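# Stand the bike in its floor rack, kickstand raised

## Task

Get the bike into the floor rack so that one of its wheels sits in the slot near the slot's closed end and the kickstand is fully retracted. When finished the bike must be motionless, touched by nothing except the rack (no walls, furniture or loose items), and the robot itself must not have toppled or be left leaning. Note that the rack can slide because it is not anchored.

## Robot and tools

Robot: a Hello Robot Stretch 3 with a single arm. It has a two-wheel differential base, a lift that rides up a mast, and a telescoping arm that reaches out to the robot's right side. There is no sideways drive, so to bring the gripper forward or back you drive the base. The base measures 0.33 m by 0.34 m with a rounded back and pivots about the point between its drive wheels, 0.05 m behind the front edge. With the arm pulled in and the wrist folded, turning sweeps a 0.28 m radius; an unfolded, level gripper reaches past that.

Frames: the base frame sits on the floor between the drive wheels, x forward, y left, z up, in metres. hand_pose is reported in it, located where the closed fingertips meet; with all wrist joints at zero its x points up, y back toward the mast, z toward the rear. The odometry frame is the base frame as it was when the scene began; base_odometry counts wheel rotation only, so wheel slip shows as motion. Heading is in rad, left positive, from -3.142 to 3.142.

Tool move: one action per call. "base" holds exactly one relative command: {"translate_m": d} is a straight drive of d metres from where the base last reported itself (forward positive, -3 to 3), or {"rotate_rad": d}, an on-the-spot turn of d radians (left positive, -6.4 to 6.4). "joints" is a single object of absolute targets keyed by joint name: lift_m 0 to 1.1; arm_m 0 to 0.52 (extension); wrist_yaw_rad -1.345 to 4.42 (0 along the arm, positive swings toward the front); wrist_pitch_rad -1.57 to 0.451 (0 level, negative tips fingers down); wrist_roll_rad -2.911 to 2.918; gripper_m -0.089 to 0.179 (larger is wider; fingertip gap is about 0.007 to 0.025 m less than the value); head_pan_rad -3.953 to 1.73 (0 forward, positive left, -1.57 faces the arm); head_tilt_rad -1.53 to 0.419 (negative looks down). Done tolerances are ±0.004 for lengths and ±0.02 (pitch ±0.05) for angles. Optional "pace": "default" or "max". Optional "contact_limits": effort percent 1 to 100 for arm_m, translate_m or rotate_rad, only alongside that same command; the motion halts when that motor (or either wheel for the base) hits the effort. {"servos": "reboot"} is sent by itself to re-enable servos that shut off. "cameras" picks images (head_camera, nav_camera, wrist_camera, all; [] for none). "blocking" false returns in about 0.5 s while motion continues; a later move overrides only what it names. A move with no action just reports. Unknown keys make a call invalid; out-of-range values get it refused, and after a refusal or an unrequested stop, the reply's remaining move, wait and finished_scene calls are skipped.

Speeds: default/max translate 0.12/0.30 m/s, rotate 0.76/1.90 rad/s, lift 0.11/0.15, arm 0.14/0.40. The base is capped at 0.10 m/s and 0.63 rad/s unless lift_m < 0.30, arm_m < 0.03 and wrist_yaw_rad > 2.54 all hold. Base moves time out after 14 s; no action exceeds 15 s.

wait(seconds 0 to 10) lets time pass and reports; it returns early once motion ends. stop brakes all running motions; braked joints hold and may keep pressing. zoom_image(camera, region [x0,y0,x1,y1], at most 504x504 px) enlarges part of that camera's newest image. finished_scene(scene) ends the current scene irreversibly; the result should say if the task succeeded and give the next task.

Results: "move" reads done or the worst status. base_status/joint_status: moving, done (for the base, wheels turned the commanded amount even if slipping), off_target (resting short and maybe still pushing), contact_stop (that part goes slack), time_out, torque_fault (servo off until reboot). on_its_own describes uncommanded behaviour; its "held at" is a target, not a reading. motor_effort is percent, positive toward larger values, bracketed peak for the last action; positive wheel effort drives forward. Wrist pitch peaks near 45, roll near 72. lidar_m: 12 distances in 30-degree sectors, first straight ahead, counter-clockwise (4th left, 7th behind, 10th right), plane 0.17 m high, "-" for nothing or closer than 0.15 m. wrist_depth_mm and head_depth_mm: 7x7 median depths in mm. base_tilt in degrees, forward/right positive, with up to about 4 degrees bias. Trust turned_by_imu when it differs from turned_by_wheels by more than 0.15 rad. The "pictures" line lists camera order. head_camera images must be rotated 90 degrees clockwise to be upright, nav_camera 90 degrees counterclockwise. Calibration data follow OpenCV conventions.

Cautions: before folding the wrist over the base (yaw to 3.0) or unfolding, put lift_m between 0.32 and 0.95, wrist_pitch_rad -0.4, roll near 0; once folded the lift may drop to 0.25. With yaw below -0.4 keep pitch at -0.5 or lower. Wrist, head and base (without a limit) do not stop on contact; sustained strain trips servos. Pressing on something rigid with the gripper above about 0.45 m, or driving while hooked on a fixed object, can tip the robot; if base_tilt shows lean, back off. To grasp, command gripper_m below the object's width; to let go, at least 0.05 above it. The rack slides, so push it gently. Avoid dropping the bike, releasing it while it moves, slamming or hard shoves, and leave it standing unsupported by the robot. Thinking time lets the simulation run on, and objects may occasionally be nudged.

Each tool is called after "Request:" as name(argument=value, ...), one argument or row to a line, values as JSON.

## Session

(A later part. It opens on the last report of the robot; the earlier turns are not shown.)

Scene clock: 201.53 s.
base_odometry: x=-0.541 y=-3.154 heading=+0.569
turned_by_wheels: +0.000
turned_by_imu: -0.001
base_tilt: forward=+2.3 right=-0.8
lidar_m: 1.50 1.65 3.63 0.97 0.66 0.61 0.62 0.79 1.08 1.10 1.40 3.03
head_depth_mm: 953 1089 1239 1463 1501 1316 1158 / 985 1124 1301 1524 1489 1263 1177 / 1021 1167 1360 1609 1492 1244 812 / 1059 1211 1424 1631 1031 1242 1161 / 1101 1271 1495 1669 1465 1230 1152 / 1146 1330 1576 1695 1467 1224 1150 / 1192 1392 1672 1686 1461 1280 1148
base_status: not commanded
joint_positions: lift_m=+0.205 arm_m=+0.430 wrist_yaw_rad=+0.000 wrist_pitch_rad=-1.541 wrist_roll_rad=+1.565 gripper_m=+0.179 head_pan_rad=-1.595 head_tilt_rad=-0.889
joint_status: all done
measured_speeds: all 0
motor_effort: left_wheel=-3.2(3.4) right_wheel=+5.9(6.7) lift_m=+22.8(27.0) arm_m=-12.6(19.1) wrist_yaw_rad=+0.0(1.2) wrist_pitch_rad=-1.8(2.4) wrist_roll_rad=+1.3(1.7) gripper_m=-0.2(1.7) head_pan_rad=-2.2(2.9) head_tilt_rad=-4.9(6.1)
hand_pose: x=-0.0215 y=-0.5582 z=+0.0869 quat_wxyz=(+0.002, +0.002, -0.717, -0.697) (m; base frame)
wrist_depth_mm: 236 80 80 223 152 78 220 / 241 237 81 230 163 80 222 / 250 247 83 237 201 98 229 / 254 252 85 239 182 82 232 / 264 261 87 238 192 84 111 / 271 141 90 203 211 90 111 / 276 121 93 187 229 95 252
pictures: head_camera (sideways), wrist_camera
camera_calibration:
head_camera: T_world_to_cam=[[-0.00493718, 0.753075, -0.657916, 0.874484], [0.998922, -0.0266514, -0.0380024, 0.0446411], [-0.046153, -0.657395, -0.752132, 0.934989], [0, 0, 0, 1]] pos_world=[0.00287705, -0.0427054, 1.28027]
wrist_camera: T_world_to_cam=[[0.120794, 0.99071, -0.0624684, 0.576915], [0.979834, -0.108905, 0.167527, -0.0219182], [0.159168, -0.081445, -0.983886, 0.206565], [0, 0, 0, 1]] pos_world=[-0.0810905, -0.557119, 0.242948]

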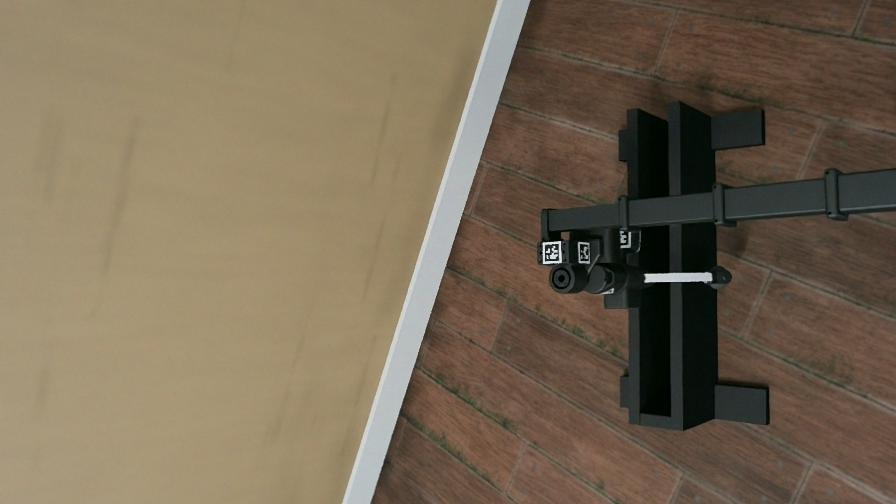

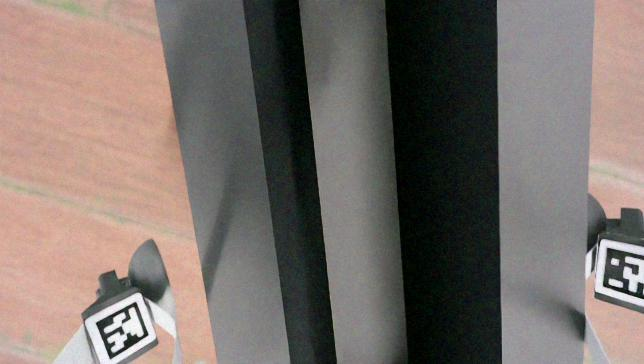

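Request:
move(
  joints={"arm_m": 0.421},
  cameras=[],
)

Request:
move(
  joints={"gripper_m": 0.03},
  cameras=["head_camera","wrist_camera"],
)

Scene clock: 206.77 s.
move: done
base_odometry: x=-0.541 y=-3.154 heading=+0.569
turned_by_wheels: +0.000
turned_by_imu: -0.001
base_tilt: forward=+2.3 right=-0.8
lidar_m: 1.51 1.66 3.62 0.98 0.66 0.61 0.62 0.79 1.08 1.10 1.40 3.03
head_depth_mm: 952 1077 1237 1462 1500 1320 1165 / 986 1121 1292 1534 1492 1263 1167 / 1021 1169 1366 1593 1476 1240 813 / 1058 1218 1423 1629 1029 1231 1160 / 1101 1264 1501 1671 1470 1231 1158 / 1147 1336 1584 1697 1463 1223 1145 / 1194 1393 1678 1678 1460 1290 1143
base_status: not commanded
joint_positions: lift_m=+0.205 arm_m=+0.421 wrist_yaw_rad=+0.000 wrist_pitch_rad=-1.541 wrist_roll_rad=+1.565 gripper_m=+0.179 head_pan_rad=-1.595 head_tilt_rad=-0.889
joint_status: all done
measured_speeds: all 0
motor_effort: left_wheel=-3.0(3.2) right_wheel=+6.4(6.7) lift_m=+23.3(23.3) arm_m=-19.1(20.3) wrist_yaw_rad=-0.1(1.3) wrist_pitch_rad=-1.7(2.0) wrist_roll_rad=+1.3(1.6) gripper_m=+0.2(1.3) head_pan_rad=-2.3(2.7) head_tilt_rad=-4.8(5.6)
hand_pose: x=-0.0215 y=-0.5492 z=+0.0869 quat_wxyz=(+0.002, +0.002, -0.717, -0.697) (m; base frame)
wrist_depth_mm: 234 79 113 224 133 75 220 / 243 81 92 228 120 78 226 / 250 83 90 235 150 79 229 / 256 86 86 242 162 82 235 / 262 89 89 246 151 84 128 / 270 128 91 252 158 86 114 / 279 119 94 260 179 89 258
pictures: none
No camera images: "cameras" was empty.

Scene clock: 208.93 s.
move: done
base_odometry: x=-0.541 y=-3.154 heading=+0.569
turned_by_wheels: +0.000
turned_by_imu: -0.001
base_tilt: forward=+2.3 right=-0.8
lidar_m: 1.50 1.65 3.62 0.98 0.66 0.61 0.62 0.79 1.08 1.10 1.40 3.03
head_depth_mm: 948 1075 1241 1458 1499 1312 1164 / 990 1119 1297 1534 1498 1270 1169 / 1017 1173 1364 1603 1475 1242 811 / 1058 1223 1420 1642 1026 1239 1154 / 1093 1275 1495 1667 1468 1235 1153 / 1144 1323 1579 1688 1464 1222 1155 / 1187 1397 1669 1685 1463 1281 1144
base_status: not commanded
joint_positions: lift_m=+0.205 arm_m=+0.421 wrist_yaw_rad=+0.000 wrist_pitch_rad=-1.532 wrist_roll_rad=+1.565 gripper_m=+0.032 head_pan_rad=-1.595 head_tilt_rad=-0.889
joint_status: all done
measured_speeds: all 0
motor_effort: left_wheel=-3.1(3.4) right_wheel=+5.8(6.7) lift_m=+24.3(24.6) arm_m=-18.6(19.4) wrist_yaw_rad=+0.5(1.3) wrist_pitch_rad=-3.5(4.4) wrist_roll_rad=+1.5(1.8) gripper_m=-50.4(99.7) head_pan_rad=-2.4(2.7) head_tilt_rad=-5.2(6.0)
hand_pose: x=-0.0215 y=-0.5516 z=+0.0867 quat_wxyz=(+0.002, +0.002, -0.720, -0.694) (m; base frame)
wrist_depth_mm: 240 80 115 225 152 75 219 / 246 82 82 230 160 78 222 / 250 84 84 237 175 80 228 / 256 87 86 241 195 82 234 / 265 263 88 245 167 84 117 / 273 136 91 255 182 86 111 / 281 118 94 236 199 89 257
pictures: head_camera (sideways), wrist_camera
camera_calibration:
head_camera: T_world_to_cam=[[-0.0049371, 0.753075, -0.657916, 0.874484], [0.998922, -0.0266515, -0.0380024, 0.0446411], [-0.0461531, -0.657395, -0.752132, 0.934989], [0, 0, 0, 1]] pos_world=[0.00287705, -0.0427054, 1.28027]
wrist_camera: T_world_to_cam=[[0.120787, 0.990098, -0.0715276, 0.570767], [0.979834, -0.107361, 0.168518, -0.0204047], [0.15917, -0.09044, -0.9831, 0.201936], [0, 0, 0, 1]] pos_world=[-0.0810902, -0.549043, 0.242787]

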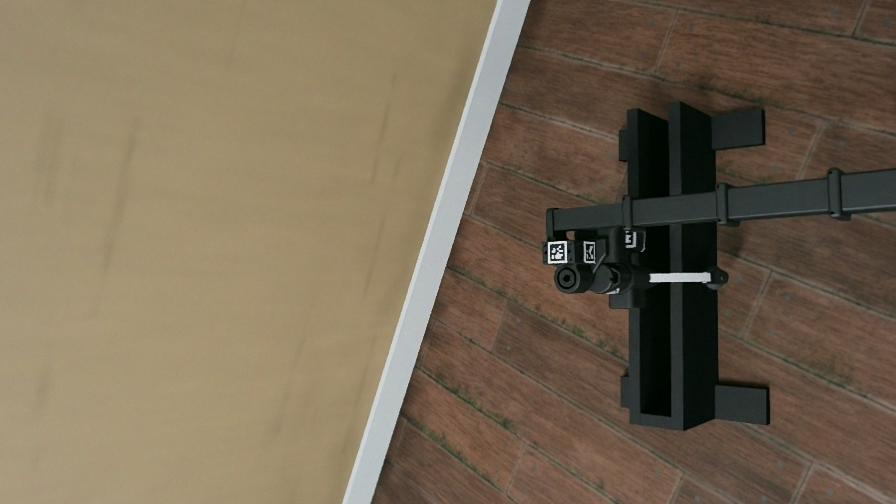

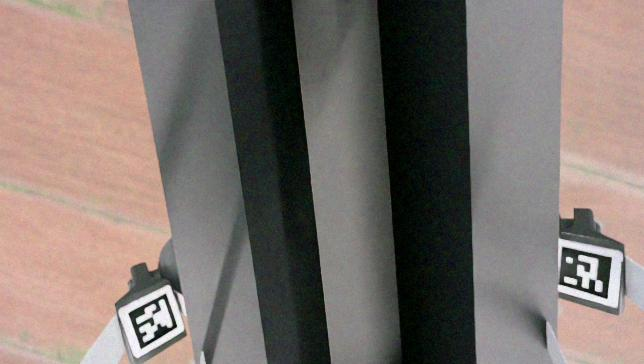

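Request:
move(
  joints={"lift_m": 0.30},
  cameras=["head_camera"],
)

Scene clock: 213.10 s.
move: done
base_odometry: x=-0.541 y=-3.154 heading=+0.569
turned_by_wheels: +0.000
turned_by_imu: -0.001
base_tilt: forward=+2.3 right=-0.7
lidar_m: 1.50 1.65 3.63 0.98 0.66 0.61 0.62 0.79 0.51 0.50 0.46 3.02
head_depth_mm: 950 1081 1244 1448 1503 1322 1165 / 981 1116 1303 1543 1493 1288 1161 / 1023 1169 1353 1614 1449 817 713 / 1061 1221 1417 1637 952 1238 1163 / 1100 1273 1501 1681 1477 1227 1148 / 1147 1323 1572 1686 1461 1154 1152 / 1191 1392 1674 1668 1457 1244 1142
base_status: not commanded
joint_positions: lift_m=+0.300 arm_m=+0.421 wrist_yaw_rad=+0.000 wrist_pitch_rad=-1.533 wrist_roll_rad=+1.569 gripper_m=+0.035 head_pan_rad=-1.595 head_tilt_rad=-0.889
joint_status: all done
measured_speeds: all 0
on_its_own: gripper_m is held at +0.034, not at your +0.030, by its stall guard, which is not easing now
motor_effort: left_wheel=-2.0(3.1) right_wheel=+4.4(6.4) lift_m=+35.8(36.9) arm_m=-14.8(16.3) wrist_yaw_rad=+0.1(1.6) wrist_pitch_rad=-3.1(4.5) wrist_roll_rad=+0.2(1.7) gripper_m=-19.2(19.2) head_pan_rad=-2.4(2.7) head_tilt_rad=-4.7(5.9)
hand_pose: x=-0.0215 y=-0.5513 z=+0.1817 quat_wxyz=(+0.001, +0.000, -0.720, -0.694) (m; base frame)
wrist_depth_mm: 330 325 119 284 148 303 303 / 337 335 115 277 161 313 311 / 349 342 113 270 171 321 317 / 358 352 111 265 154 105 328 / 370 362 109 258 169 102 331 / 377 131 107 247 189 100 111 / 391 119 104 213 212 98 353
pictures: head_camera (sideways)
camera_calibration:
head_camera: T_world_to_cam=[[-0.00491688, 0.753377, -0.65757, 0.874033], [0.998922, -0.0266513, -0.0380037, 0.0446428], [-0.0461562, -0.657048, -0.752434, 0.935382], [0, 0, 0, 1]] pos_world=[0.00287654, -0.0426954, 1.28025]

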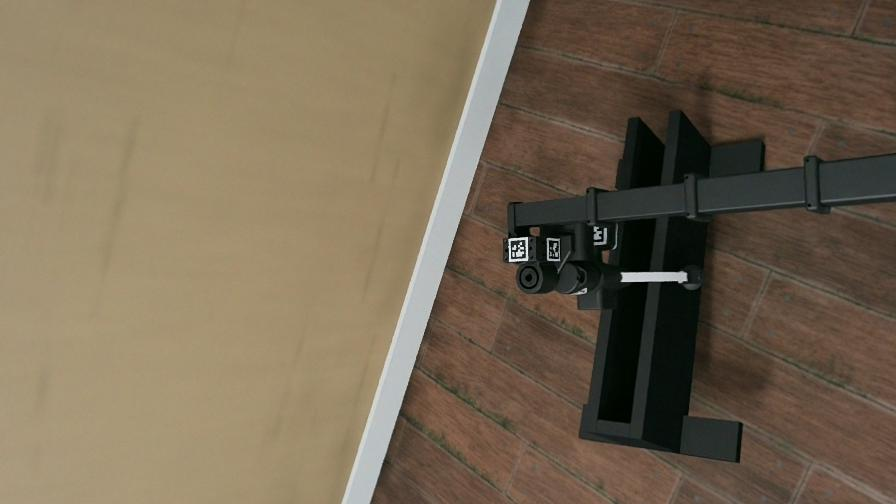

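Request:
move(
  joints={"gripper_m": 0.0, "lift_m": 0.37},
  cameras=["head_camera","wrist_camera"],
)

Scene clock: 216.80 s.
move: off_target
base_odometry: x=-0.541 y=-3.154 heading=+0.569
turned_by_wheels: +0.000
turned_by_imu: -0.001
base_tilt: forward=+2.3 right=-0.8
lidar_m: 1.51 1.65 3.62 0.98 0.66 0.61 0.62 0.79 0.51 0.50 1.40 3.02
head_depth_mm: 956 1080 1239 1463 1481 1311 1169 / 985 1117 1299 1529 1490 1282 1166 / 1025 1165 1345 1605 1171 739 635 / 1054 1221 1409 1627 945 1231 1161 / 1098 1272 1497 1665 1118 1248 1153 / 1148 1329 1583 1683 1077 1246 1148 / 1192 1389 1679 1679 1437 1240 1147
base_status: not commanded
joint_positions: lift_m=+0.370 arm_m=+0.421 wrist_yaw_rad=+0.000 wrist_pitch_rad=-1.533 wrist_roll_rad=+1.569 gripper_m=+0.006 head_pan_rad=-1.595 head_tilt_rad=-0.889
joint_status: gripper_m off_target (ended at +0.006, target +0.000); the others done
measured_speeds: all 0
on_its_own: gripper_m is held at +0.005, not at your +0.000, by its stall guard, which is still easing
motor_effort: left_wheel=-2.1(2.4) right_wheel=+4.9(5.1) lift_m=+35.8(38.2) arm_m=-12.4(13.7) wrist_yaw_rad=-0.4(1.2) wrist_pitch_rad=-3.6(3.7) wrist_roll_rad=+0.1(0.4) gripper_m=-20.7(99.8) head_pan_rad=-2.2(2.7) head_tilt_rad=-4.9(5.8)
hand_pose: x=-0.0215 y=-0.5512 z=+0.2517 quat_wxyz=(+0.001, +0.000, -0.720, -0.694) (m; base frame)
wrist_depth_mm: 394 393 128 297 127 372 365 / 403 406 122 288 133 379 377 / 420 414 119 281 172 389 383 / 431 430 115 266 159 108 391 / 445 438 112 260 169 105 399 / 459 132 108 247 186 101 112 / 469 119 104 210 215 98 437
pictures: head_camera (sideways), wrist_camera
camera_calibration:
head_camera: T_world_to_cam=[[-0.00491697, 0.753377, -0.65757, 0.874033], [0.998922, -0.0266512, -0.0380037, 0.0446428], [-0.0461561, -0.657048, -0.752434, 0.935382], [0, 0, 0, 1]] pos_world=[0.00287655, -0.0426954, 1.28025]
wrist_camera: T_world_to_cam=[[0.125058, 0.98966, -0.0702436, 0.58177], [0.979338, -0.111793, 0.168521, -0.0506389], [0.158926, -0.0898672, -0.983192, 0.364528], [0, 0, 0, 1]] pos_world=[-0.0810956, -0.548657, 0.4078]

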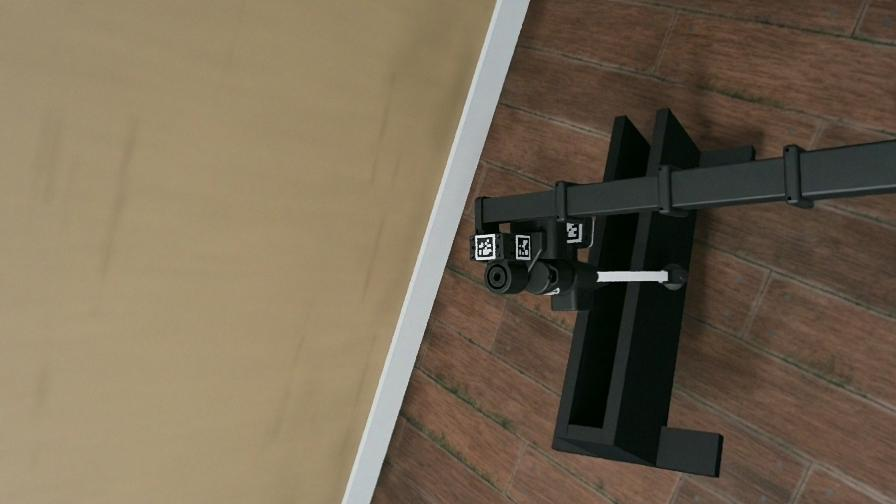

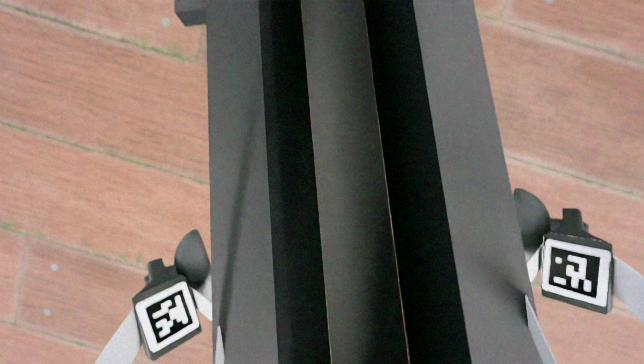

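Request:
move(
  joints={"lift_m": 0.207},
  cameras=["head_camera"],
)

Request:
move(
  joints={"gripper_m": 0.179},
  cameras=["head_camera","wrist_camera"],
)

Scene clock: 228.70 s.
move: contact_stop
base_odometry: x=-0.541 y=-3.154 heading=+0.569
turned_by_wheels: +0.000
turned_by_imu: -0.003
base_tilt: forward=+2.3 right=-0.8
lidar_m: 1.50 1.65 3.63 0.98 0.66 0.61 0.62 0.79 1.08 1.10 1.40 3.03
head_depth_mm: 950 1076 1242 1469 1499 1311 1174 / 985 1122 1295 1537 1481 1260 1161 / 1021 1163 1352 1610 1476 1241 792 / 1065 1210 1436 1633 1017 1233 1163 / 1098 1269 1503 1656 1474 1232 1154 / 1142 1329 1574 1696 1467 1230 1154 / 1196 1388 1671 1688 1456 1288 1138
base_status: not commanded
joint_positions: lift_m=+0.215 arm_m=+0.421 wrist_yaw_rad=+0.001 wrist_pitch_rad=-1.543 wrist_roll_rad=+1.569 gripper_m=+0.017 head_pan_rad=-1.595 head_tilt_rad=-0.890
joint_status: lift_m contact_stop (moved -0.155 of -0.163)
measured_speeds: translate_m=+0.000 rotate_rad=+0.000 lift_m=+0.001 arm_m=+0.000 wrist_yaw_rad=+0.000 wrist_pitch_rad=+0.000 wrist_roll_rad=+0.000 head_pan_rad=+0.000 head_tilt_rad=+0.000
on_its_own: gripper_m is held at +0.016, not at your +0.000, by its stall guard, which is still easing; lift_m is slack since a contact_stop (your +0.207 is given up)
motor_effort: left_wheel=+3.4(3.4) right_wheel=-1.6(5.1) lift_m=+25.0(34.9) arm_m=-6.7(8.7) wrist_yaw_rad=-0.3(1.7) wrist_pitch_rad=-1.3(3.9) wrist_roll_rad=+0.3(0.3) gripper_m=-9.6(21.0) head_pan_rad=-2.1(2.8) head_tilt_rad=-3.9(6.1)
hand_pose: x=-0.0215 y=-0.5486 z=+0.0971 quat_wxyz=(+0.001, +0.000, -0.716, -0.698) (m; base frame)
wrist_depth_mm: 246 90 125 234 141 86 230 / 253 250 92 240 153 88 236 / 258 257 94 246 161 240 244 / 267 265 96 251 179 93 249 / 277 272 99 258 167 96 252 / 283 135 101 262 179 98 111 / 292 119 105 232 200 100 270
pictures: head_camera (sideways)
camera_calibration:
head_camera: T_world_to_cam=[[-0.0047925, 0.753785, -0.657103, 0.873424], [0.998919, -0.0267797, -0.0380054, 0.044645], [-0.0462449, -0.656575, -0.752842, 0.935913], [0, 0, 0, 1]] pos_world=[0.00287037, -0.0426815, 1.28022]

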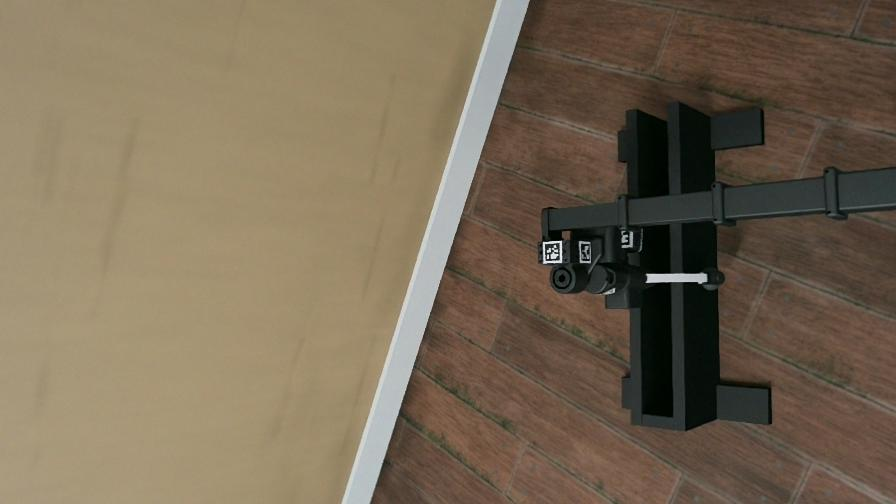

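not run: a stop that you did not command came earlier in this reply.

Request:
move(
  joints={"gripper_m": 0.179},
  cameras=[],
)

Request:
move(
  joints={"lift_m": 0.225},
  base={"translate_m": -0.03},
  cameras=["head_camera","wrist_camera"],
)

Scene clock: 234.07 s.
move: done
base_odometry: x=-0.541 y=-3.154 heading=+0.569
turned_by_wheels: +0.000
turned_by_imu: -0.001
base_tilt: forward=+2.3 right=-0.8
lidar_m: 1.50 1.65 3.62 0.98 0.66 0.61 0.62 0.79 1.08 1.10 1.40 3.03
head_depth_mm: 948 1081 1242 1445 1496 1309 1172 / 985 1120 1298 1540 1490 1264 1165 / 1024 1166 1364 1607 1481 1240 796 / 1057 1216 1437 1632 1019 1232 1158 / 1099 1278 1497 1669 1464 1228 1158 / 1139 1330 1577 1690 1467 1221 1146 / 1186 1388 1671 1688 1442 1283 1142
base_status: not commanded
joint_positions: lift_m=+0.215 arm_m=+0.421 wrist_yaw_rad=+0.001 wrist_pitch_rad=-1.542 wrist_roll_rad=+1.569 gripper_m=+0.179 head_pan_rad=-1.595 head_tilt_rad=-0.890
joint_status: all done
measured_speeds: all 0
on_its_own: lift_m is slack since a contact_stop (your +0.207 is given up)
motor_effort: left_wheel=+3.4(3.6) right_wheel=-1.9(2.4) lift_m=+25.9(26.1) arm_m=-1.9(4.0) wrist_yaw_rad=-1.2(1.4) wrist_pitch_rad=-2.1(2.1) wrist_roll_rad=+0.1(0.5) gripper_m=+0.5(83.2) head_pan_rad=-1.9(2.9) head_tilt_rad=-4.3(5.3)
hand_pose: x=-0.0215 y=-0.5490 z=+0.0971 quat_wxyz=(+0.001, +0.000, -0.717, -0.697) (m; base frame)
wrist_depth_mm: 245 90 121 234 141 86 232 / 249 251 92 239 153 87 236 / 259 256 94 246 161 90 242 / 269 266 96 253 180 92 244 / 277 271 98 256 164 94 128 / 283 140 101 262 181 97 114 / 288 120 104 237 201 100 268
pictures: none
No camera images: "cameras" was empty.

Scene clock: 235.33 s.
move: done
base_odometry: x=-0.566 y=-3.170 heading=+0.569
turned_by_wheels: +0.000
turned_by_imu: +0.000
base_tilt: forward=+2.3 right=-0.8
lidar_m: 1.53 1.68 3.64 0.94 0.63 0.59 0.59 0.76 1.07 1.09 1.38 2.98
head_depth_mm: 943 1073 1227 1442 1484 1312 1167 / 974 1105 1291 1514 1484 1287 1169 / 1008 1152 1340 1609 1464 1239 780 / 1049 1207 1412 1626 1006 1231 1158 / 1087 1263 1473 1662 1466 1223 1153 / 1134 1306 1567 1682 1466 1222 1154 / 1177 1372 1666 1678 1453 1262 1145
base_status: done
joint_positions: lift_m=+0.225 arm_m=+0.421 wrist_yaw_rad=+0.001 wrist_pitch_rad=-1.542 wrist_roll_rad=+1.569 gripper_m=+0.179 head_pan_rad=-1.595 head_tilt_rad=-0.890
joint_status: all done
measured_speeds: all 0
motor_effort: left_wheel=-1.2(5.6) right_wheel=-1.2(5.7) lift_m=+28.6(29.8) arm_m=-0.8(2.0) wrist_yaw_rad=-0.5(1.6) wrist_pitch_rad=-1.8(2.2) wrist_roll_rad=+0.1(0.3) gripper_m=+0.4(1.7) head_pan_rad=-1.9(2.7) head_tilt_rad=-4.7(5.6)
hand_pose: x=-0.0215 y=-0.5490 z=+0.1069 quat_wxyz=(+0.001, +0.000, -0.717, -0.697) (m; base frame)
wrist_depth_mm: 257 254 121 243 173 235 239 / 263 260 101 248 150 245 245 / 268 266 103 256 167 100 248 / 276 271 105 261 189 254 256 / 285 280 108 266 161 105 128 / 295 142 111 257 184 108 114 / 299 121 115 228 194 111 280
pictures: head_camera (sideways), wrist_camera
camera_calibration:
head_camera: T_world_to_cam=[[-0.0047925, 0.753786, -0.657103, 0.873423], [0.998919, -0.0267797, -0.0380054, 0.044645], [-0.0462449, -0.656575, -0.752842, 0.935913], [0, 0, 0, 1]] pos_world=[0.00287037, -0.0426815, 1.28022]
wrist_camera: T_world_to_cam=[[0.124459, 0.990304, -0.0617132, 0.568834], [0.979406, -0.112648, 0.167556, -0.0263324], [0.15898, -0.0812962, -0.983929, 0.227088], [0, 0, 0, 1]] pos_world=[-0.0811088, -0.547823, 0.262955]

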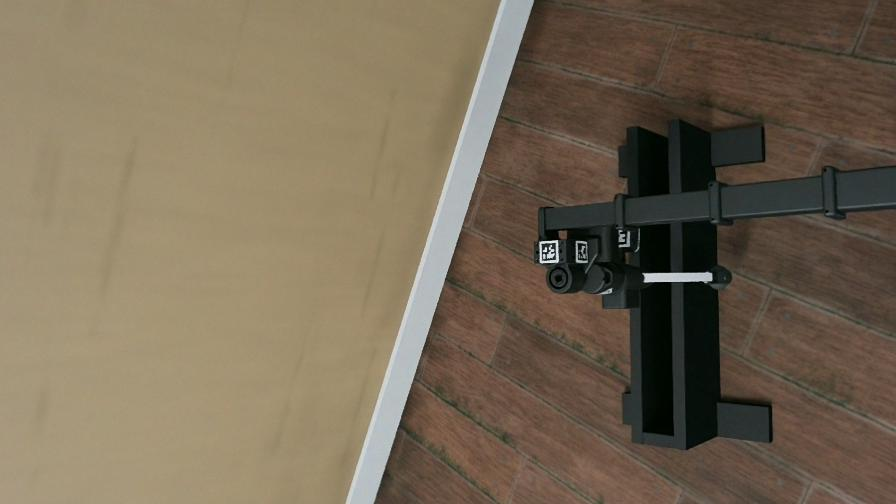

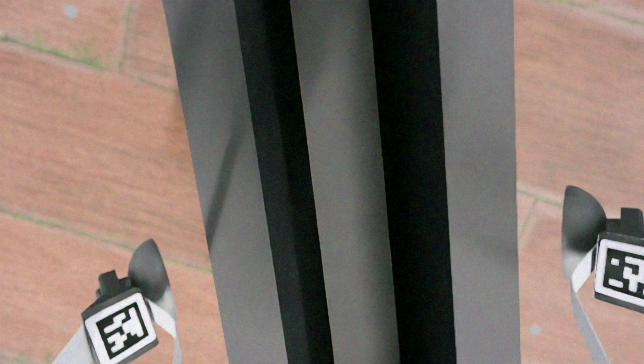

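Request:
move(
  joints={"gripper_m": 0.02},
  cameras=[],
)

Request:
move(
  joints={"lift_m": 0.32},
  cameras=["head_camera","wrist_camera"],
)

Scene clock: 245.60 s.
move: done
base_odometry: x=-0.566 y=-3.170 heading=+0.569
turned_by_wheels: +0.000
turned_by_imu: -0.001
base_tilt: forward=+2.3 right=-0.8
lidar_m: 1.53 1.68 3.64 0.94 0.63 0.59 0.59 0.76 1.07 1.09 1.38 3.00
head_depth_mm: 945 1067 1227 1453 1504 1314 1172 / 978 1109 1275 1521 1488 1284 1171 / 1010 1155 1338 1600 1455 1234 783 / 1048 1202 1410 1629 1006 1232 1158 / 1091 1256 1478 1662 1467 1232 1152 / 1132 1312 1556 1691 1455 1223 1151 / 1181 1375 1655 1691 1471 1261 1150
base_status: not commanded
joint_positions: lift_m=+0.225 arm_m=+0.421 wrist_yaw_rad=+0.001 wrist_pitch_rad=-1.543 wrist_roll_rad=+1.569 gripper_m=+0.022 head_pan_rad=-1.595 head_tilt_rad=-0.890
joint_status: all done
measured_speeds: all 0
motor_effort: left_wheel=-1.4(1.6) right_wheel=-1.5(1.7) lift_m=+23.5(28.2) arm_m=+4.2(4.3) wrist_yaw_rad=-0.2(1.5) wrist_pitch_rad=-1.3(2.0) wrist_roll_rad=+0.2(0.3) gripper_m=-45.3(99.0) head_pan_rad=-1.8(2.7) head_tilt_rad=-4.8(5.6)
hand_pose: x=-0.0215 y=-0.5488 z=+0.1069 quat_wxyz=(+0.001, +0.000, -0.717, -0.697) (m; base frame)
wrist_depth_mm: 255 254 120 244 172 238 236 / 265 259 102 249 134 245 244 / 269 269 104 258 165 100 250 / 278 274 106 262 183 256 256 / 287 282 109 268 161 105 264 / 294 155 112 259 185 109 112 / 301 120 115 229 195 111 278
pictures: none
No camera images: "cameras" was empty.

Scene clock: 247.30 s.
move: done
base_odometry: x=-0.566 y=-3.170 heading=+0.569
turned_by_wheels: +0.000
turned_by_imu: +0.000
base_tilt: forward=+2.4 right=-0.8
lidar_m: 1.53 1.68 3.64 0.94 0.63 0.59 0.59 0.75 0.51 0.50 0.52 2.99
head_depth_mm: 942 1069 1223 1449 1493 1310 1171 / 976 1115 1288 1525 1485 1283 1169 / 1007 1154 1337 1600 1445 794 693 / 1046 1210 1413 1626 934 1236 1159 / 1088 1251 1478 1654 1466 1224 1153 / 1126 1311 1578 1687 1460 1168 1146 / 1182 1372 1659 1672 1445 1254 1144
base_status: not commanded
joint_positions: lift_m=+0.320 arm_m=+0.421 wrist_yaw_rad=+0.000 wrist_pitch_rad=-1.539 wrist_roll_rad=+1.569 gripper_m=+0.025 head_pan_rad=-1.595 head_tilt_rad=-0.892
joint_status: all done
measured_speeds: all 0
motor_effort: left_wheel=+1.2(1.6) right_wheel=+1.1(1.5) lift_m=+36.5(37.5) arm_m=+5.5(5.6) wrist_yaw_rad=-0.2(1.4) wrist_pitch_rad=-2.2(2.9) wrist_roll_rad=+0.0(0.3) gripper_m=-14.3(45.8) head_pan_rad=-2.1(2.7) head_tilt_rad=-3.1(5.3)
hand_pose: x=-0.0215 y=-0.5498 z=+0.2018 quat_wxyz=(+0.001, +0.000, -0.718, -0.696) (m; base frame)
wrist_depth_mm: 346 343 109 257 144 327 326 / 355 355 111 261 151 332 332 / 368 365 114 267 164 340 336 / 372 371 116 272 153 347 344 / 388 380 119 275 163 117 359 / 400 391 122 268 182 119 115 / 409 121 124 232 201 376 371
pictures: head_camera (sideways), wrist_camera
camera_calibration:
head_camera: T_world_to_cam=[[-0.00439966, 0.755053, -0.655649, 0.871526], [0.998907, -0.027186, -0.0380107, 0.0446519], [-0.0465246, -0.6551, -0.754109, 0.937562], [0, 0, 0, 1]] pos_world=[0.00285091, -0.0426381, 1.28014]
wrist_camera: T_world_to_cam=[[0.125204, 0.990011, -0.0648272, 0.575976], [0.97932, -0.112856, 0.167918, -0.0425309], [0.158924, -0.0845104, -0.983667, 0.31862], [0, 0, 0, 1]] pos_world=[-0.0810993, -0.548096, 0.357896]

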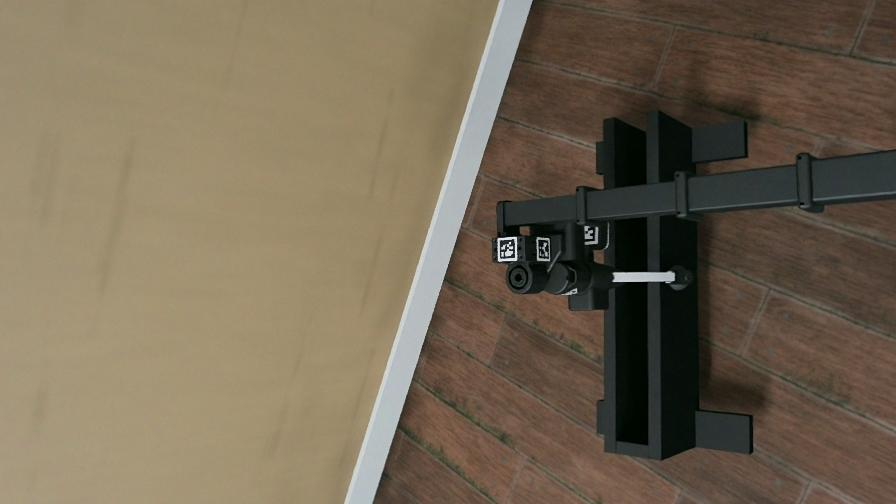

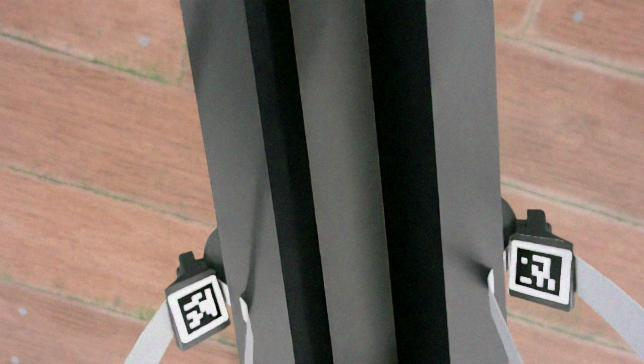

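Request:
move(
  joints={"lift_m": 0.47},
  cameras=[],
)

Request:
move(
  joints={"wrist_roll_rad": 0.0},
  cameras=["head_camera","wrist_camera"],
)

Scene clock: 257.20 s.
move: done
base_odometry: x=-0.566 y=-3.170 heading=+0.569
turned_by_wheels: +0.000
turned_by_imu: -0.002
base_tilt: forward=+2.3 right=-0.8
lidar_m: 1.54 1.68 3.64 0.94 0.63 0.59 0.59 0.75 1.07 1.09 1.38 2.99
head_depth_mm: 940 1063 1228 1447 1492 1307 1172 / 975 1107 1278 1528 1433 1263 1148 / 1007 1151 1345 1523 727 621 557 / 1051 1200 1410 816 988 1280 1154 / 1088 1253 1483 1652 1030 1268 1155 / 1130 1315 1565 1683 1036 1259 1151 / 1183 1387 1657 1673 1375 1237 1147
base_status: not commanded
joint_positions: lift_m=+0.470 arm_m=+0.421 wrist_yaw_rad=+0.000 wrist_pitch_rad=-1.539 wrist_roll_rad=+1.569 gripper_m=+0.025 head_pan_rad=-1.595 head_tilt_rad=-0.892
joint_status: all done
measured_speeds: all 0
motor_effort: left_wheel=+1.1(1.4) right_wheel=+0.4(1.1) lift_m=+36.0(38.1) arm_m=+13.3(13.5) wrist_yaw_rad=+0.2(1.2) wrist_pitch_rad=-2.4(2.9) wrist_roll_rad=-0.2(0.3) gripper_m=-14.0(14.9) head_pan_rad=-2.1(2.5) head_tilt_rad=-3.0(4.5)
hand_pose: x=-0.0215 y=-0.5498 z=+0.3518 quat_wxyz=(+0.001, +0.000, -0.718, -0.696) (m; base frame)
wrist_depth_mm: 490 501 112 259 145 462 460 / 509 497 113 263 151 467 466 / 525 517 115 270 164 493 473 / 538 520 116 272 150 490 497 / 548 550 119 277 163 118 498 / 559 554 122 268 184 118 114 / 575 120 124 232 202 530 525
pictures: none
No camera images: "cameras" was empty.

Scene clock: 258.70 s.
move: done
base_odometry: x=-0.566 y=-3.170 heading=+0.569
turned_by_wheels: +0.000
turned_by_imu: +0.000
base_tilt: forward=+2.3 right=-0.7
lidar_m: 1.54 1.68 3.63 0.94 0.63 0.58 0.59 0.76 1.07 1.09 1.39 2.99
head_depth_mm: 941 1069 1225 1446 1492 1313 1170 / 975 1108 1287 1527 1488 1306 1145 / 1014 1159 1341 1511 726 622 560 / 1044 1202 1416 816 1131 1047 1104 / 1082 1259 1489 1670 1247 1250 1107 / 1128 1317 1570 1693 1459 1289 1149 / 1174 1373 1667 1676 1467 1281 1140
base_status: not commanded
joint_positions: lift_m=+0.470 arm_m=+0.421 wrist_yaw_rad=+0.000 wrist_pitch_rad=-1.539 wrist_roll_rad=-0.001 gripper_m=+0.025 head_pan_rad=-1.595 head_tilt_rad=-0.892
joint_status: all done
measured_speeds: all 0
motor_effort: left_wheel=+1.0(1.4) right_wheel=+0.1(1.3) lift_m=+36.3(36.6) arm_m=+14.7(14.9) wrist_yaw_rad=-0.3(7.3) wrist_pitch_rad=-1.9(2.7) wrist_roll_rad=+0.3(11.1) gripper_m=-14.8(14.8) head_pan_rad=-1.8(2.3) head_tilt_rad=-4.5(4.6)
hand_pose: x=-0.0216 y=-0.5501 z=+0.3518 quat_wxyz=(+0.508, +0.492, -0.507, -0.492) (m; base frame)
wrist_depth_mm: 482 487 111 258 145 467 464 / 492 498 113 262 154 471 476 / 510 512 115 268 164 490 488 / 525 526 117 271 152 494 499 / 545 528 119 276 163 118 505 / 558 543 122 270 182 119 115 / 557 121 124 235 199 532 536
pictures: head_camera (sideways), wrist_camera
camera_calibration:
head_camera: T_world_to_cam=[[-0.00439983, 0.755053, -0.655649, 0.871526], [0.998907, -0.0271857, -0.0380107, 0.0446519], [-0.0465244, -0.6551, -0.754109, 0.937562], [0, 0, 0, 1]] pos_world=[0.00285092, -0.0426381, 1.28014]
wrist_camera: T_world_to_cam=[[-0.991557, 0.124346, -0.0367767, 0.0757647], [0.118403, 0.983856, 0.134195, 0.528868], [0.0528695, 0.128708, -0.990272, 0.583489], [0, 0, 0, 1]] pos_world=[-0.0183433, -0.604851, 0.509628]

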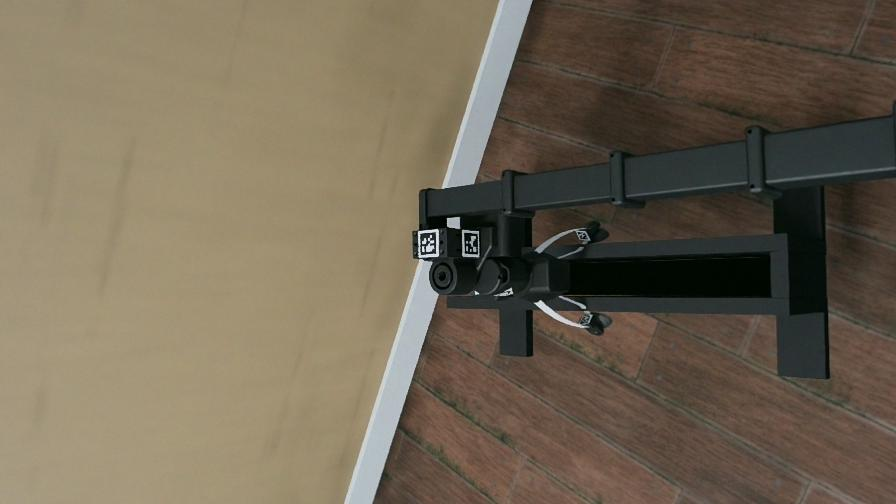

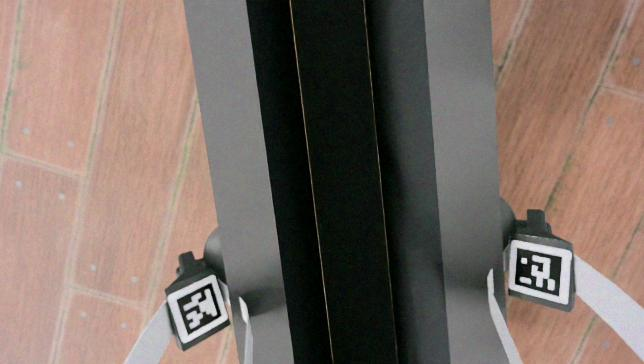

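Request:
move(
  joints={"wrist_roll_rad": -1.57},
  cameras=[],
)

Request:
move(
  joints={"arm_m": 0.25, "lift_m": 0.36},
  cameras=["head_camera","wrist_camera"],
)

Scene clock: 264.03 s.
move: done
base_odometry: x=-0.566 y=-3.170 heading=+0.569
turned_by_wheels: +0.000
turned_by_imu: -0.001
base_tilt: forward=+2.3 right=-0.8
lidar_m: 1.53 1.68 3.64 0.94 0.63 0.59 0.59 0.76 1.07 1.09 1.38 2.99
head_depth_mm: 939 1070 1227 1443 1507 1314 1166 / 977 1102 1283 1517 1069 1243 1146 / 1009 1152 1337 1517 723 620 559 / 1046 1205 1411 817 1022 1272 1159 / 1091 1261 1479 1664 1018 1274 1152 / 1139 1320 1573 1690 1073 1231 1146 / 1177 1381 1657 1668 1445 1251 1143
base_status: not commanded
joint_positions: lift_m=+0.470 arm_m=+0.421 wrist_yaw_rad=+0.000 wrist_pitch_rad=-1.539 wrist_roll_rad=-1.571 gripper_m=+0.025 head_pan_rad=-1.595 head_tilt_rad=-0.892
joint_status: all done
measured_speeds: all 0
motor_effort: left_wheel=+1.2(1.4) right_wheel=+0.4(1.0) lift_m=+36.6(36.6) arm_m=+18.8(19.1) wrist_yaw_rad=-0.1(7.8) wrist_pitch_rad=-2.4(2.9) wrist_roll_rad=+0.4(10.6) gripper_m=-13.8(15.4) head_pan_rad=-2.1(2.9) head_tilt_rad=-3.4(4.3)
hand_pose: x=-0.0214 y=-0.5502 z=+0.3518 quat_wxyz=(+0.718, +0.696, +0.000, +0.000) (m; base frame)
wrist_depth_mm: 481 475 112 259 142 460 468 / 493 493 113 264 153 476 485 / 503 500 116 267 163 497 488 / 458 517 117 273 152 500 498 / 449 532 120 277 162 118 515 / 426 545 122 269 180 118 115 / 436 120 124 236 200 547 560
pictures: none
No camera images: "cameras" was empty.

Scene clock: 266.53 s.
move: done
base_odometry: x=-0.566 y=-3.170 heading=+0.569
turned_by_wheels: +0.000
turned_by_imu: -0.001
base_tilt: forward=+2.3 right=-0.8
lidar_m: 1.53 1.68 3.65 0.94 0.63 0.58 0.59 0.76 0.34 0.33 0.34 2.99
head_depth_mm: 940 1070 1228 1441 1487 1321 1170 / 974 1106 1284 1523 1498 1124 1112 / 1007 1151 1353 1592 1486 771 646 / 1046 1204 1416 1625 1478 842 1125 / 1089 1247 1491 1667 1463 1018 1116 / 1131 1313 1566 1683 1460 1075 1098 / 1178 1372 1653 1674 1456 1280 1111
base_status: not commanded
joint_positions: lift_m=+0.360 arm_m=+0.250 wrist_yaw_rad=+0.000 wrist_pitch_rad=-1.536 wrist_roll_rad=-1.571 gripper_m=+0.025 head_pan_rad=-1.595 head_tilt_rad=-0.892
joint_status: all done
measured_speeds: all 0
motor_effort: left_wheel=+1.1(1.3) right_wheel=+0.5(1.2) lift_m=+30.6(34.8) arm_m=-18.4(20.2) wrist_yaw_rad=+0.0(1.5) wrist_pitch_rad=-2.6(3.1) wrist_roll_rad=+0.3(0.5) gripper_m=-14.3(15.4) head_pan_rad=-1.9(2.7) head_tilt_rad=-3.3(4.7)
hand_pose: x=-0.0214 y=-0.3798 z=+0.2418 quat_wxyz=(+0.719, +0.695, +0.000, +0.000) (m; base frame)
wrist_depth_mm: 378 380 111 258 144 367 368 / 386 380 113 263 152 375 377 / 392 391 115 266 163 386 382 / 254 339 117 274 151 397 396 / 254 343 119 277 162 117 404 / 260 297 122 273 180 119 115 / 265 121 124 239 198 423 427
pictures: head_camera (sideways), wrist_camera
camera_calibration:
head_camera: T_world_to_cam=[[-0.00439983, 0.755053, -0.655649, 0.871526], [0.998907, -0.0271857, -0.0380107, 0.0446519], [-0.0465244, -0.6551, -0.754109, 0.937562], [0, 0, 0, 1]] pos_world=[0.00285092, -0.0426381, 1.28014]
wrist_camera: T_world_to_cam=[[-0.125975, -0.992033, -0.000222125, -0.363495], [-0.978972, 0.12428, 0.161765, 0.0194826], [-0.160449, 0.0205958, -0.986829, 0.406145], [0, 0, 0, 1]] pos_world=[0.0384472, -0.371385, 0.397563]

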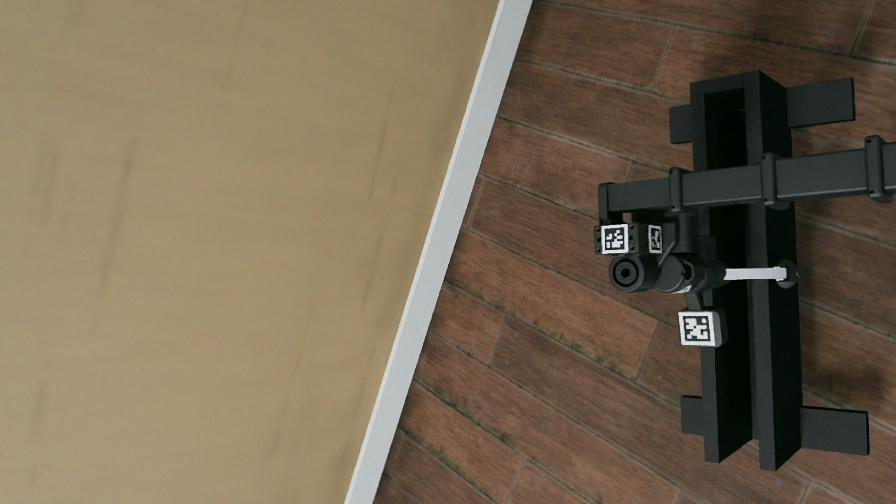

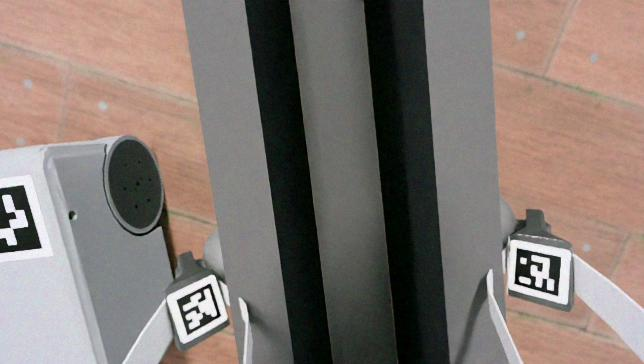

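Request:
move(
  base={"translate_m": 0.35},
  cameras=[],
)

Request:
move(
  base={"rotate_rad": -1.974},
  cameras=["head_camera","nav_camera"],
)

Scene clock: 293.80 s.
move: done
base_odometry: x=-0.272 y=-2.981 heading=+0.569
turned_by_wheels: +0.000
turned_by_imu: -0.003
base_tilt: forward=+2.3 right=-0.8
lidar_m: 1.19 1.20 3.49 1.44 0.97 0.90 0.92 1.16 0.34 0.33 0.34 2.84
head_depth_mm: 1067 1215 1398 1624 1494 1307 1170 / 1112 1260 1469 1635 1490 1120 1116 / 1149 1310 1522 1680 1473 768 647 / 1194 1372 1618 1704 1481 844 1120 / 1240 1426 1680 1697 1468 1019 1121 / 1287 1493 1783 1677 1468 1079 1095 / 1341 1569 1835 1675 1447 1279 1130
base_status: done
joint_positions: lift_m=+0.360 arm_m=+0.250 wrist_yaw_rad=+0.000 wrist_pitch_rad=-1.536 wrist_roll_rad=-1.571 gripper_m=+0.025 head_pan_rad=-1.595 head_tilt_rad=-0.892
joint_status: not commanded
measured_speeds: all 0
motor_effort: left_wheel=+2.5(7.4) right_wheel=+3.3(9.0) lift_m=+31.5(31.9) arm_m=-9.1(13.1) wrist_yaw_rad=-0.2(1.8) wrist_pitch_rad=-2.9(3.1) wrist_roll_rad=+0.4(0.6) gripper_m=-14.1(14.9) head_pan_rad=-2.2(2.6) head_tilt_rad=-3.5(4.8)
hand_pose: x=-0.0214 y=-0.3798 z=+0.2418 quat_wxyz=(+0.719, +0.695, +0.000, +0.000) (m; base frame)
wrist_depth_mm: 379 377 112 260 142 367 368 / 386 380 114 262 152 374 379 / 402 392 116 269 162 384 385 / 255 335 117 275 152 394 398 / 256 348 120 277 162 118 410 / 261 298 122 271 181 118 114 / 266 121 124 236 199 434 436
pictures: none
No camera images: "cameras" was empty.

Scene clock: 298.03 s.
move: done
base_odometry: x=-0.272 y=-2.981 heading=-1.404
turned_by_wheels: -1.974
turned_by_imu: -1.962
base_tilt: forward=+2.3 right=-0.8
lidar_m: 1.21 1.26 1.75 2.85 1.19 1.38 3.34 1.27 0.34 0.33 0.34 1.26
head_depth_mm: 827 952 1128 1369 1493 1318 1162 / 824 947 1127 1364 1487 1126 1106 / 818 945 1112 1360 1477 766 645 / 819 943 1105 1357 1471 841 1122 / 813 941 1106 1349 1464 1017 1115 / 810 934 1094 1335 1457 1073 1100 / 808 927 1093 1329 1448 1274 1109
base_status: done
joint_positions: lift_m=+0.360 arm_m=+0.250 wrist_yaw_rad=+0.000 wrist_pitch_rad=-1.536 wrist_roll_rad=-1.571 gripper_m=+0.025 head_pan_rad=-1.595 head_tilt_rad=-0.892
joint_status: not commanded
measured_speeds: all 0
motor_effort: left_wheel=+5.6(11.3) right_wheel=-4.1(10.1) lift_m=+31.8(32.0) arm_m=-17.9(19.2) wrist_yaw_rad=+0.0(1.4) wrist_pitch_rad=-2.7(3.2) wrist_roll_rad=+0.3(0.5) gripper_m=-13.3(14.9) head_pan_rad=-1.8(2.7) head_tilt_rad=-3.9(4.6)
hand_pose: x=-0.0214 y=-0.3798 z=+0.2418 quat_wxyz=(+0.719, +0.695, +0.000, +0.000) (m; base frame)
wrist_depth_mm: 378 378 109 256 146 365 366 / 390 382 110 257 152 369 376 / 394 391 113 265 163 383 391 / 254 337 116 269 153 390 391 / 255 341 118 277 161 118 412 / 259 295 122 271 181 119 114 / 265 121 125 236 204 426 427
pictures: head_camera (sideways), nav_camera (sideways)
camera_calibration:
head_camera: T_world_to_cam=[[-0.00439984, 0.755053, -0.655649, 0.871526], [0.998907, -0.0271857, -0.0380107, 0.0446519], [-0.0465244, -0.6551, -0.754109, 0.937562], [0, 0, 0, 1]] pos_world=[0.00285092, -0.0426381, 1.28014]
nav_camera: T_world_to_cam=[[-0.0781988, -0.766571, 0.637381, -0.788093], [-0.996724, 0.0468733, -0.0659117, 0.138364], [0.0206498, -0.640447, -0.767725, 0.95543], [0, 0, 0, 1]] pos_world=[0.0565534, 0.00128832, 1.24494]

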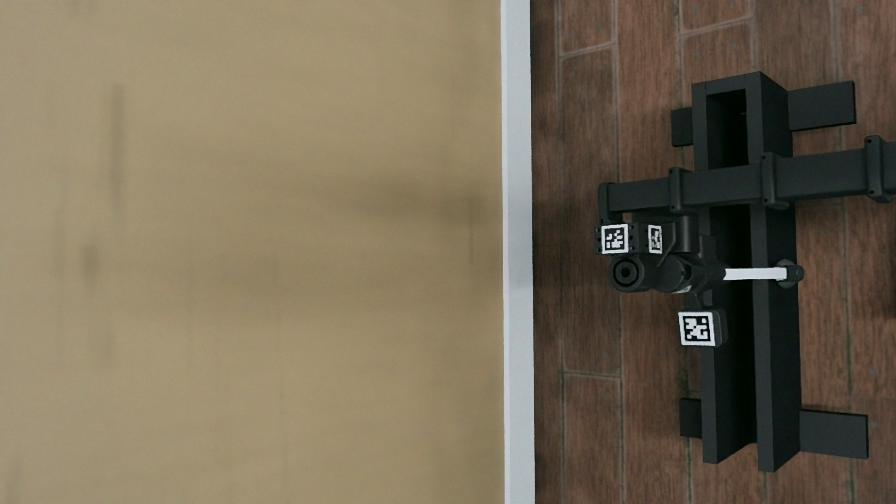

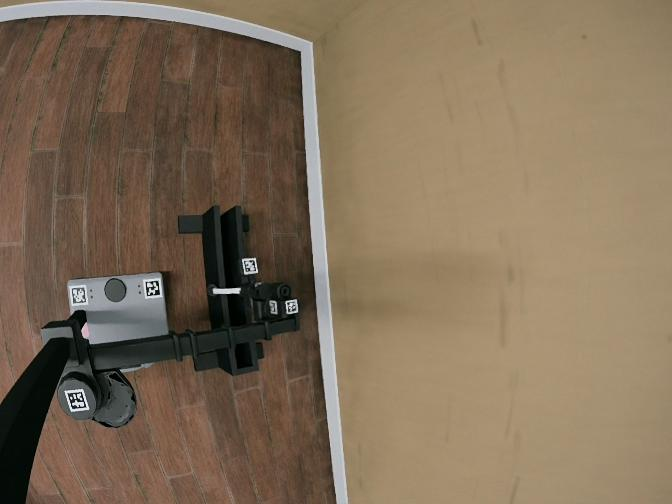

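Request:
move(
  base={"translate_m": -1.3},
  cameras=["nav_camera"],
)

Scene clock: 314.57 s.
move: done
base_odometry: x=-0.487 y=-1.699 heading=-1.404
turned_by_wheels: +0.000
turned_by_imu: -0.003
base_tilt: forward=+2.3 right=-0.8
lidar_m: 2.50 2.61 0.96 0.60 2.97 2.30 2.24 0.42 0.34 0.33 0.34 1.27
head_depth_mm: 809 936 1102 1348 1499 1318 1166 / 806 931 1094 1344 1488 1113 1110 / 803 922 1093 1324 1483 770 645 / 797 920 1082 1321 1474 843 1124 / 798 919 1078 1307 1463 1017 1118 / 791 913 1075 1300 1457 1117 1050 / 789 911 1066 1292 1457 1282 1127
base_status: done
joint_positions: lift_m=+0.360 arm_m=+0.250 wrist_yaw_rad=+0.000 wrist_pitch_rad=-1.536 wrist_roll_rad=-1.571 gripper_m=+0.025 head_pan_rad=-1.595 head_tilt_rad=-0.892
joint_status: not commanded
measured_speeds: all 0
motor_effort: left_wheel=+1.6(3.3) right_wheel=-3.5(9.3) lift_m=+33.3(33.3) arm_m=-4.7(16.4) wrist_yaw_rad=+0.1(1.6) wrist_pitch_rad=-2.6(3.4) wrist_roll_rad=+0.2(0.6) gripper_m=-14.6(15.8) head_pan_rad=-2.2(2.6) head_tilt_rad=-4.2(4.9)
hand_pose: x=-0.0214 y=-0.3798 z=+0.2418 quat_wxyz=(+0.719, +0.695, +0.000, +0.000) (m; base frame)
wrist_depth_mm: 372 381 113 264 142 370 369 / 388 382 115 265 153 380 374 / 402 396 116 270 163 384 391 / 258 350 118 277 151 398 396 / 253 345 120 276 162 118 405 / 261 297 122 270 181 118 114 / 266 121 123 236 200 426 422
pictures: nav_camera (sideways)
camera_calibration:
nav_camera: T_world_to_cam=[[-0.0781985, -0.766571, 0.637381, -0.788093], [-0.996724, 0.046873, -0.0659117, 0.138364], [0.02065, -0.640447, -0.767725, 0.95543], [0, 0, 0, 1]] pos_world=[0.0565534, 0.00128834, 1.24494]

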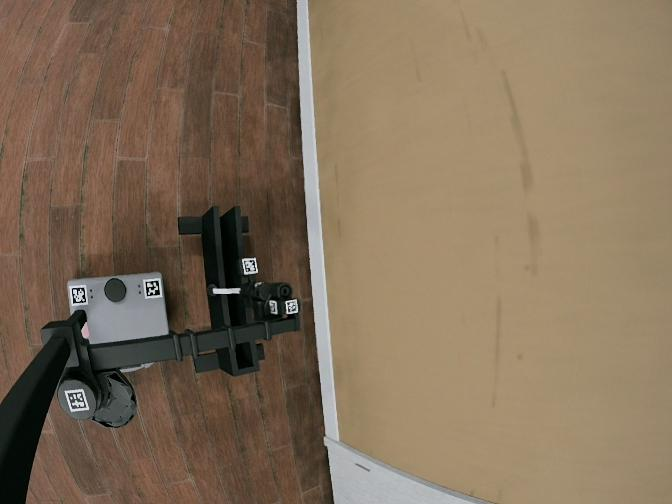

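Request:
move(
  joints={"head_pan_rad": -2.6, "head_tilt_rad": -0.6},
  cameras=["head_camera","nav_camera"],
)

Scene clock: 321.97 s.
move: done
base_odometry: x=-0.487 y=-1.699 heading=-1.404
turned_by_wheels: +0.000
turned_by_imu: -0.001
base_tilt: forward=+2.3 right=-0.8
lidar_m: 2.50 2.61 0.96 0.60 2.97 2.31 2.23 1.22 0.34 0.33 0.34 1.27
head_depth_mm: 1979 2133 2306 2427 1907 1552 1310 / 2041 2249 2461 2435 1894 1560 1312 / 1825 2075 2402 2421 1885 1546 1307 / 1521 1676 1886 2134 1868 1533 1288 / 1308 1429 1573 1745 1826 1524 1288 / 1145 1244 1349 1462 1639 1509 1282 / 1022 1110 1199 1312 1418 1470 1287
base_status: not commanded
joint_positions: lift_m=+0.360 arm_m=+0.250 wrist_yaw_rad=+0.000 wrist_pitch_rad=-1.536 wrist_roll_rad=-1.571 gripper_m=+0.025 head_pan_rad=-2.594 head_tilt_rad=-0.606
joint_status: all done
measured_speeds: all 0
motor_effort: left_wheel=+1.6(1.9) right_wheel=-3.7(4.0) lift_m=+33.4(33.7) arm_m=-2.0(2.9) wrist_yaw_rad=+0.2(1.2) wrist_pitch_rad=-3.3(3.3) wrist_roll_rad=+0.3(0.6) gripper_m=-13.7(15.1) head_pan_rad=-2.4(4.5) head_tilt_rad=+2.9(4.8)
hand_pose: x=-0.0214 y=-0.3798 z=+0.2418 quat_wxyz=(+0.719, +0.695, +0.000, +0.000) (m; base frame)
wrist_depth_mm: 374 382 112 259 142 365 371 / 384 380 113 263 153 376 375 / 397 393 115 268 162 384 388 / 252 336 117 273 151 397 397 / 255 348 119 278 162 118 408 / 261 296 122 270 179 119 114 / 267 121 124 237 199 428 432
pictures: head_camera (sideways), nav_camera (sideways)
camera_calibration:
head_camera: T_world_to_cam=[[0.448855, 0.300294, -0.841637, 1.11118], [0.508591, -0.860268, -0.0357043, 0.0446539], [-0.734755, -0.412022, -0.538863, 0.661775], [0, 0, 0, 1]] pos_world=[-0.0352255, -0.0225995, 1.29341]
nav_camera: T_world_to_cam=[[-0.507159, -0.239455, 0.827919, -1.03381], [-0.516524, 0.853442, -0.0695702, 0.140223], [-0.689922, -0.462923, -0.556515, 0.685041], [0, 0, 0, 1]] pos_world=[0.0207475, -0.0501021, 1.2469]

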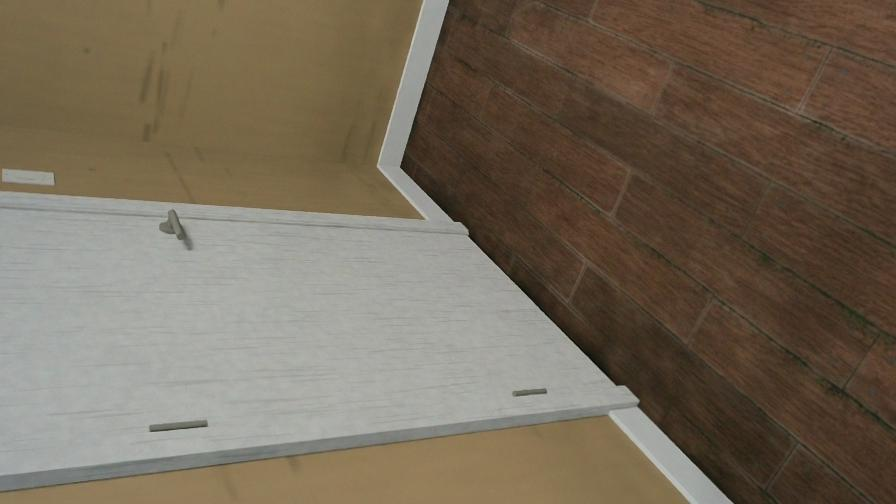

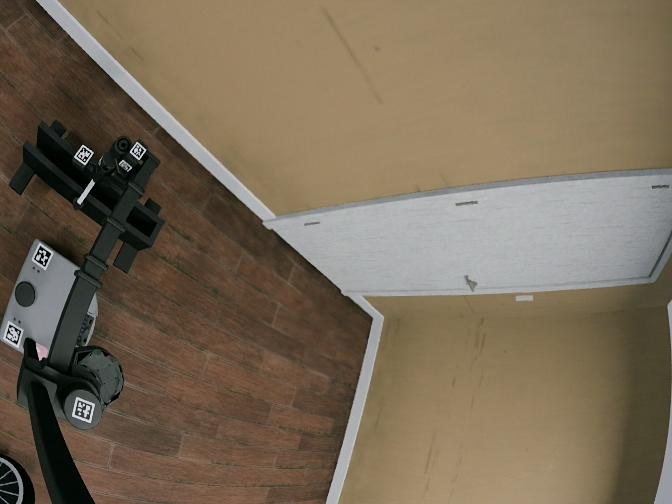

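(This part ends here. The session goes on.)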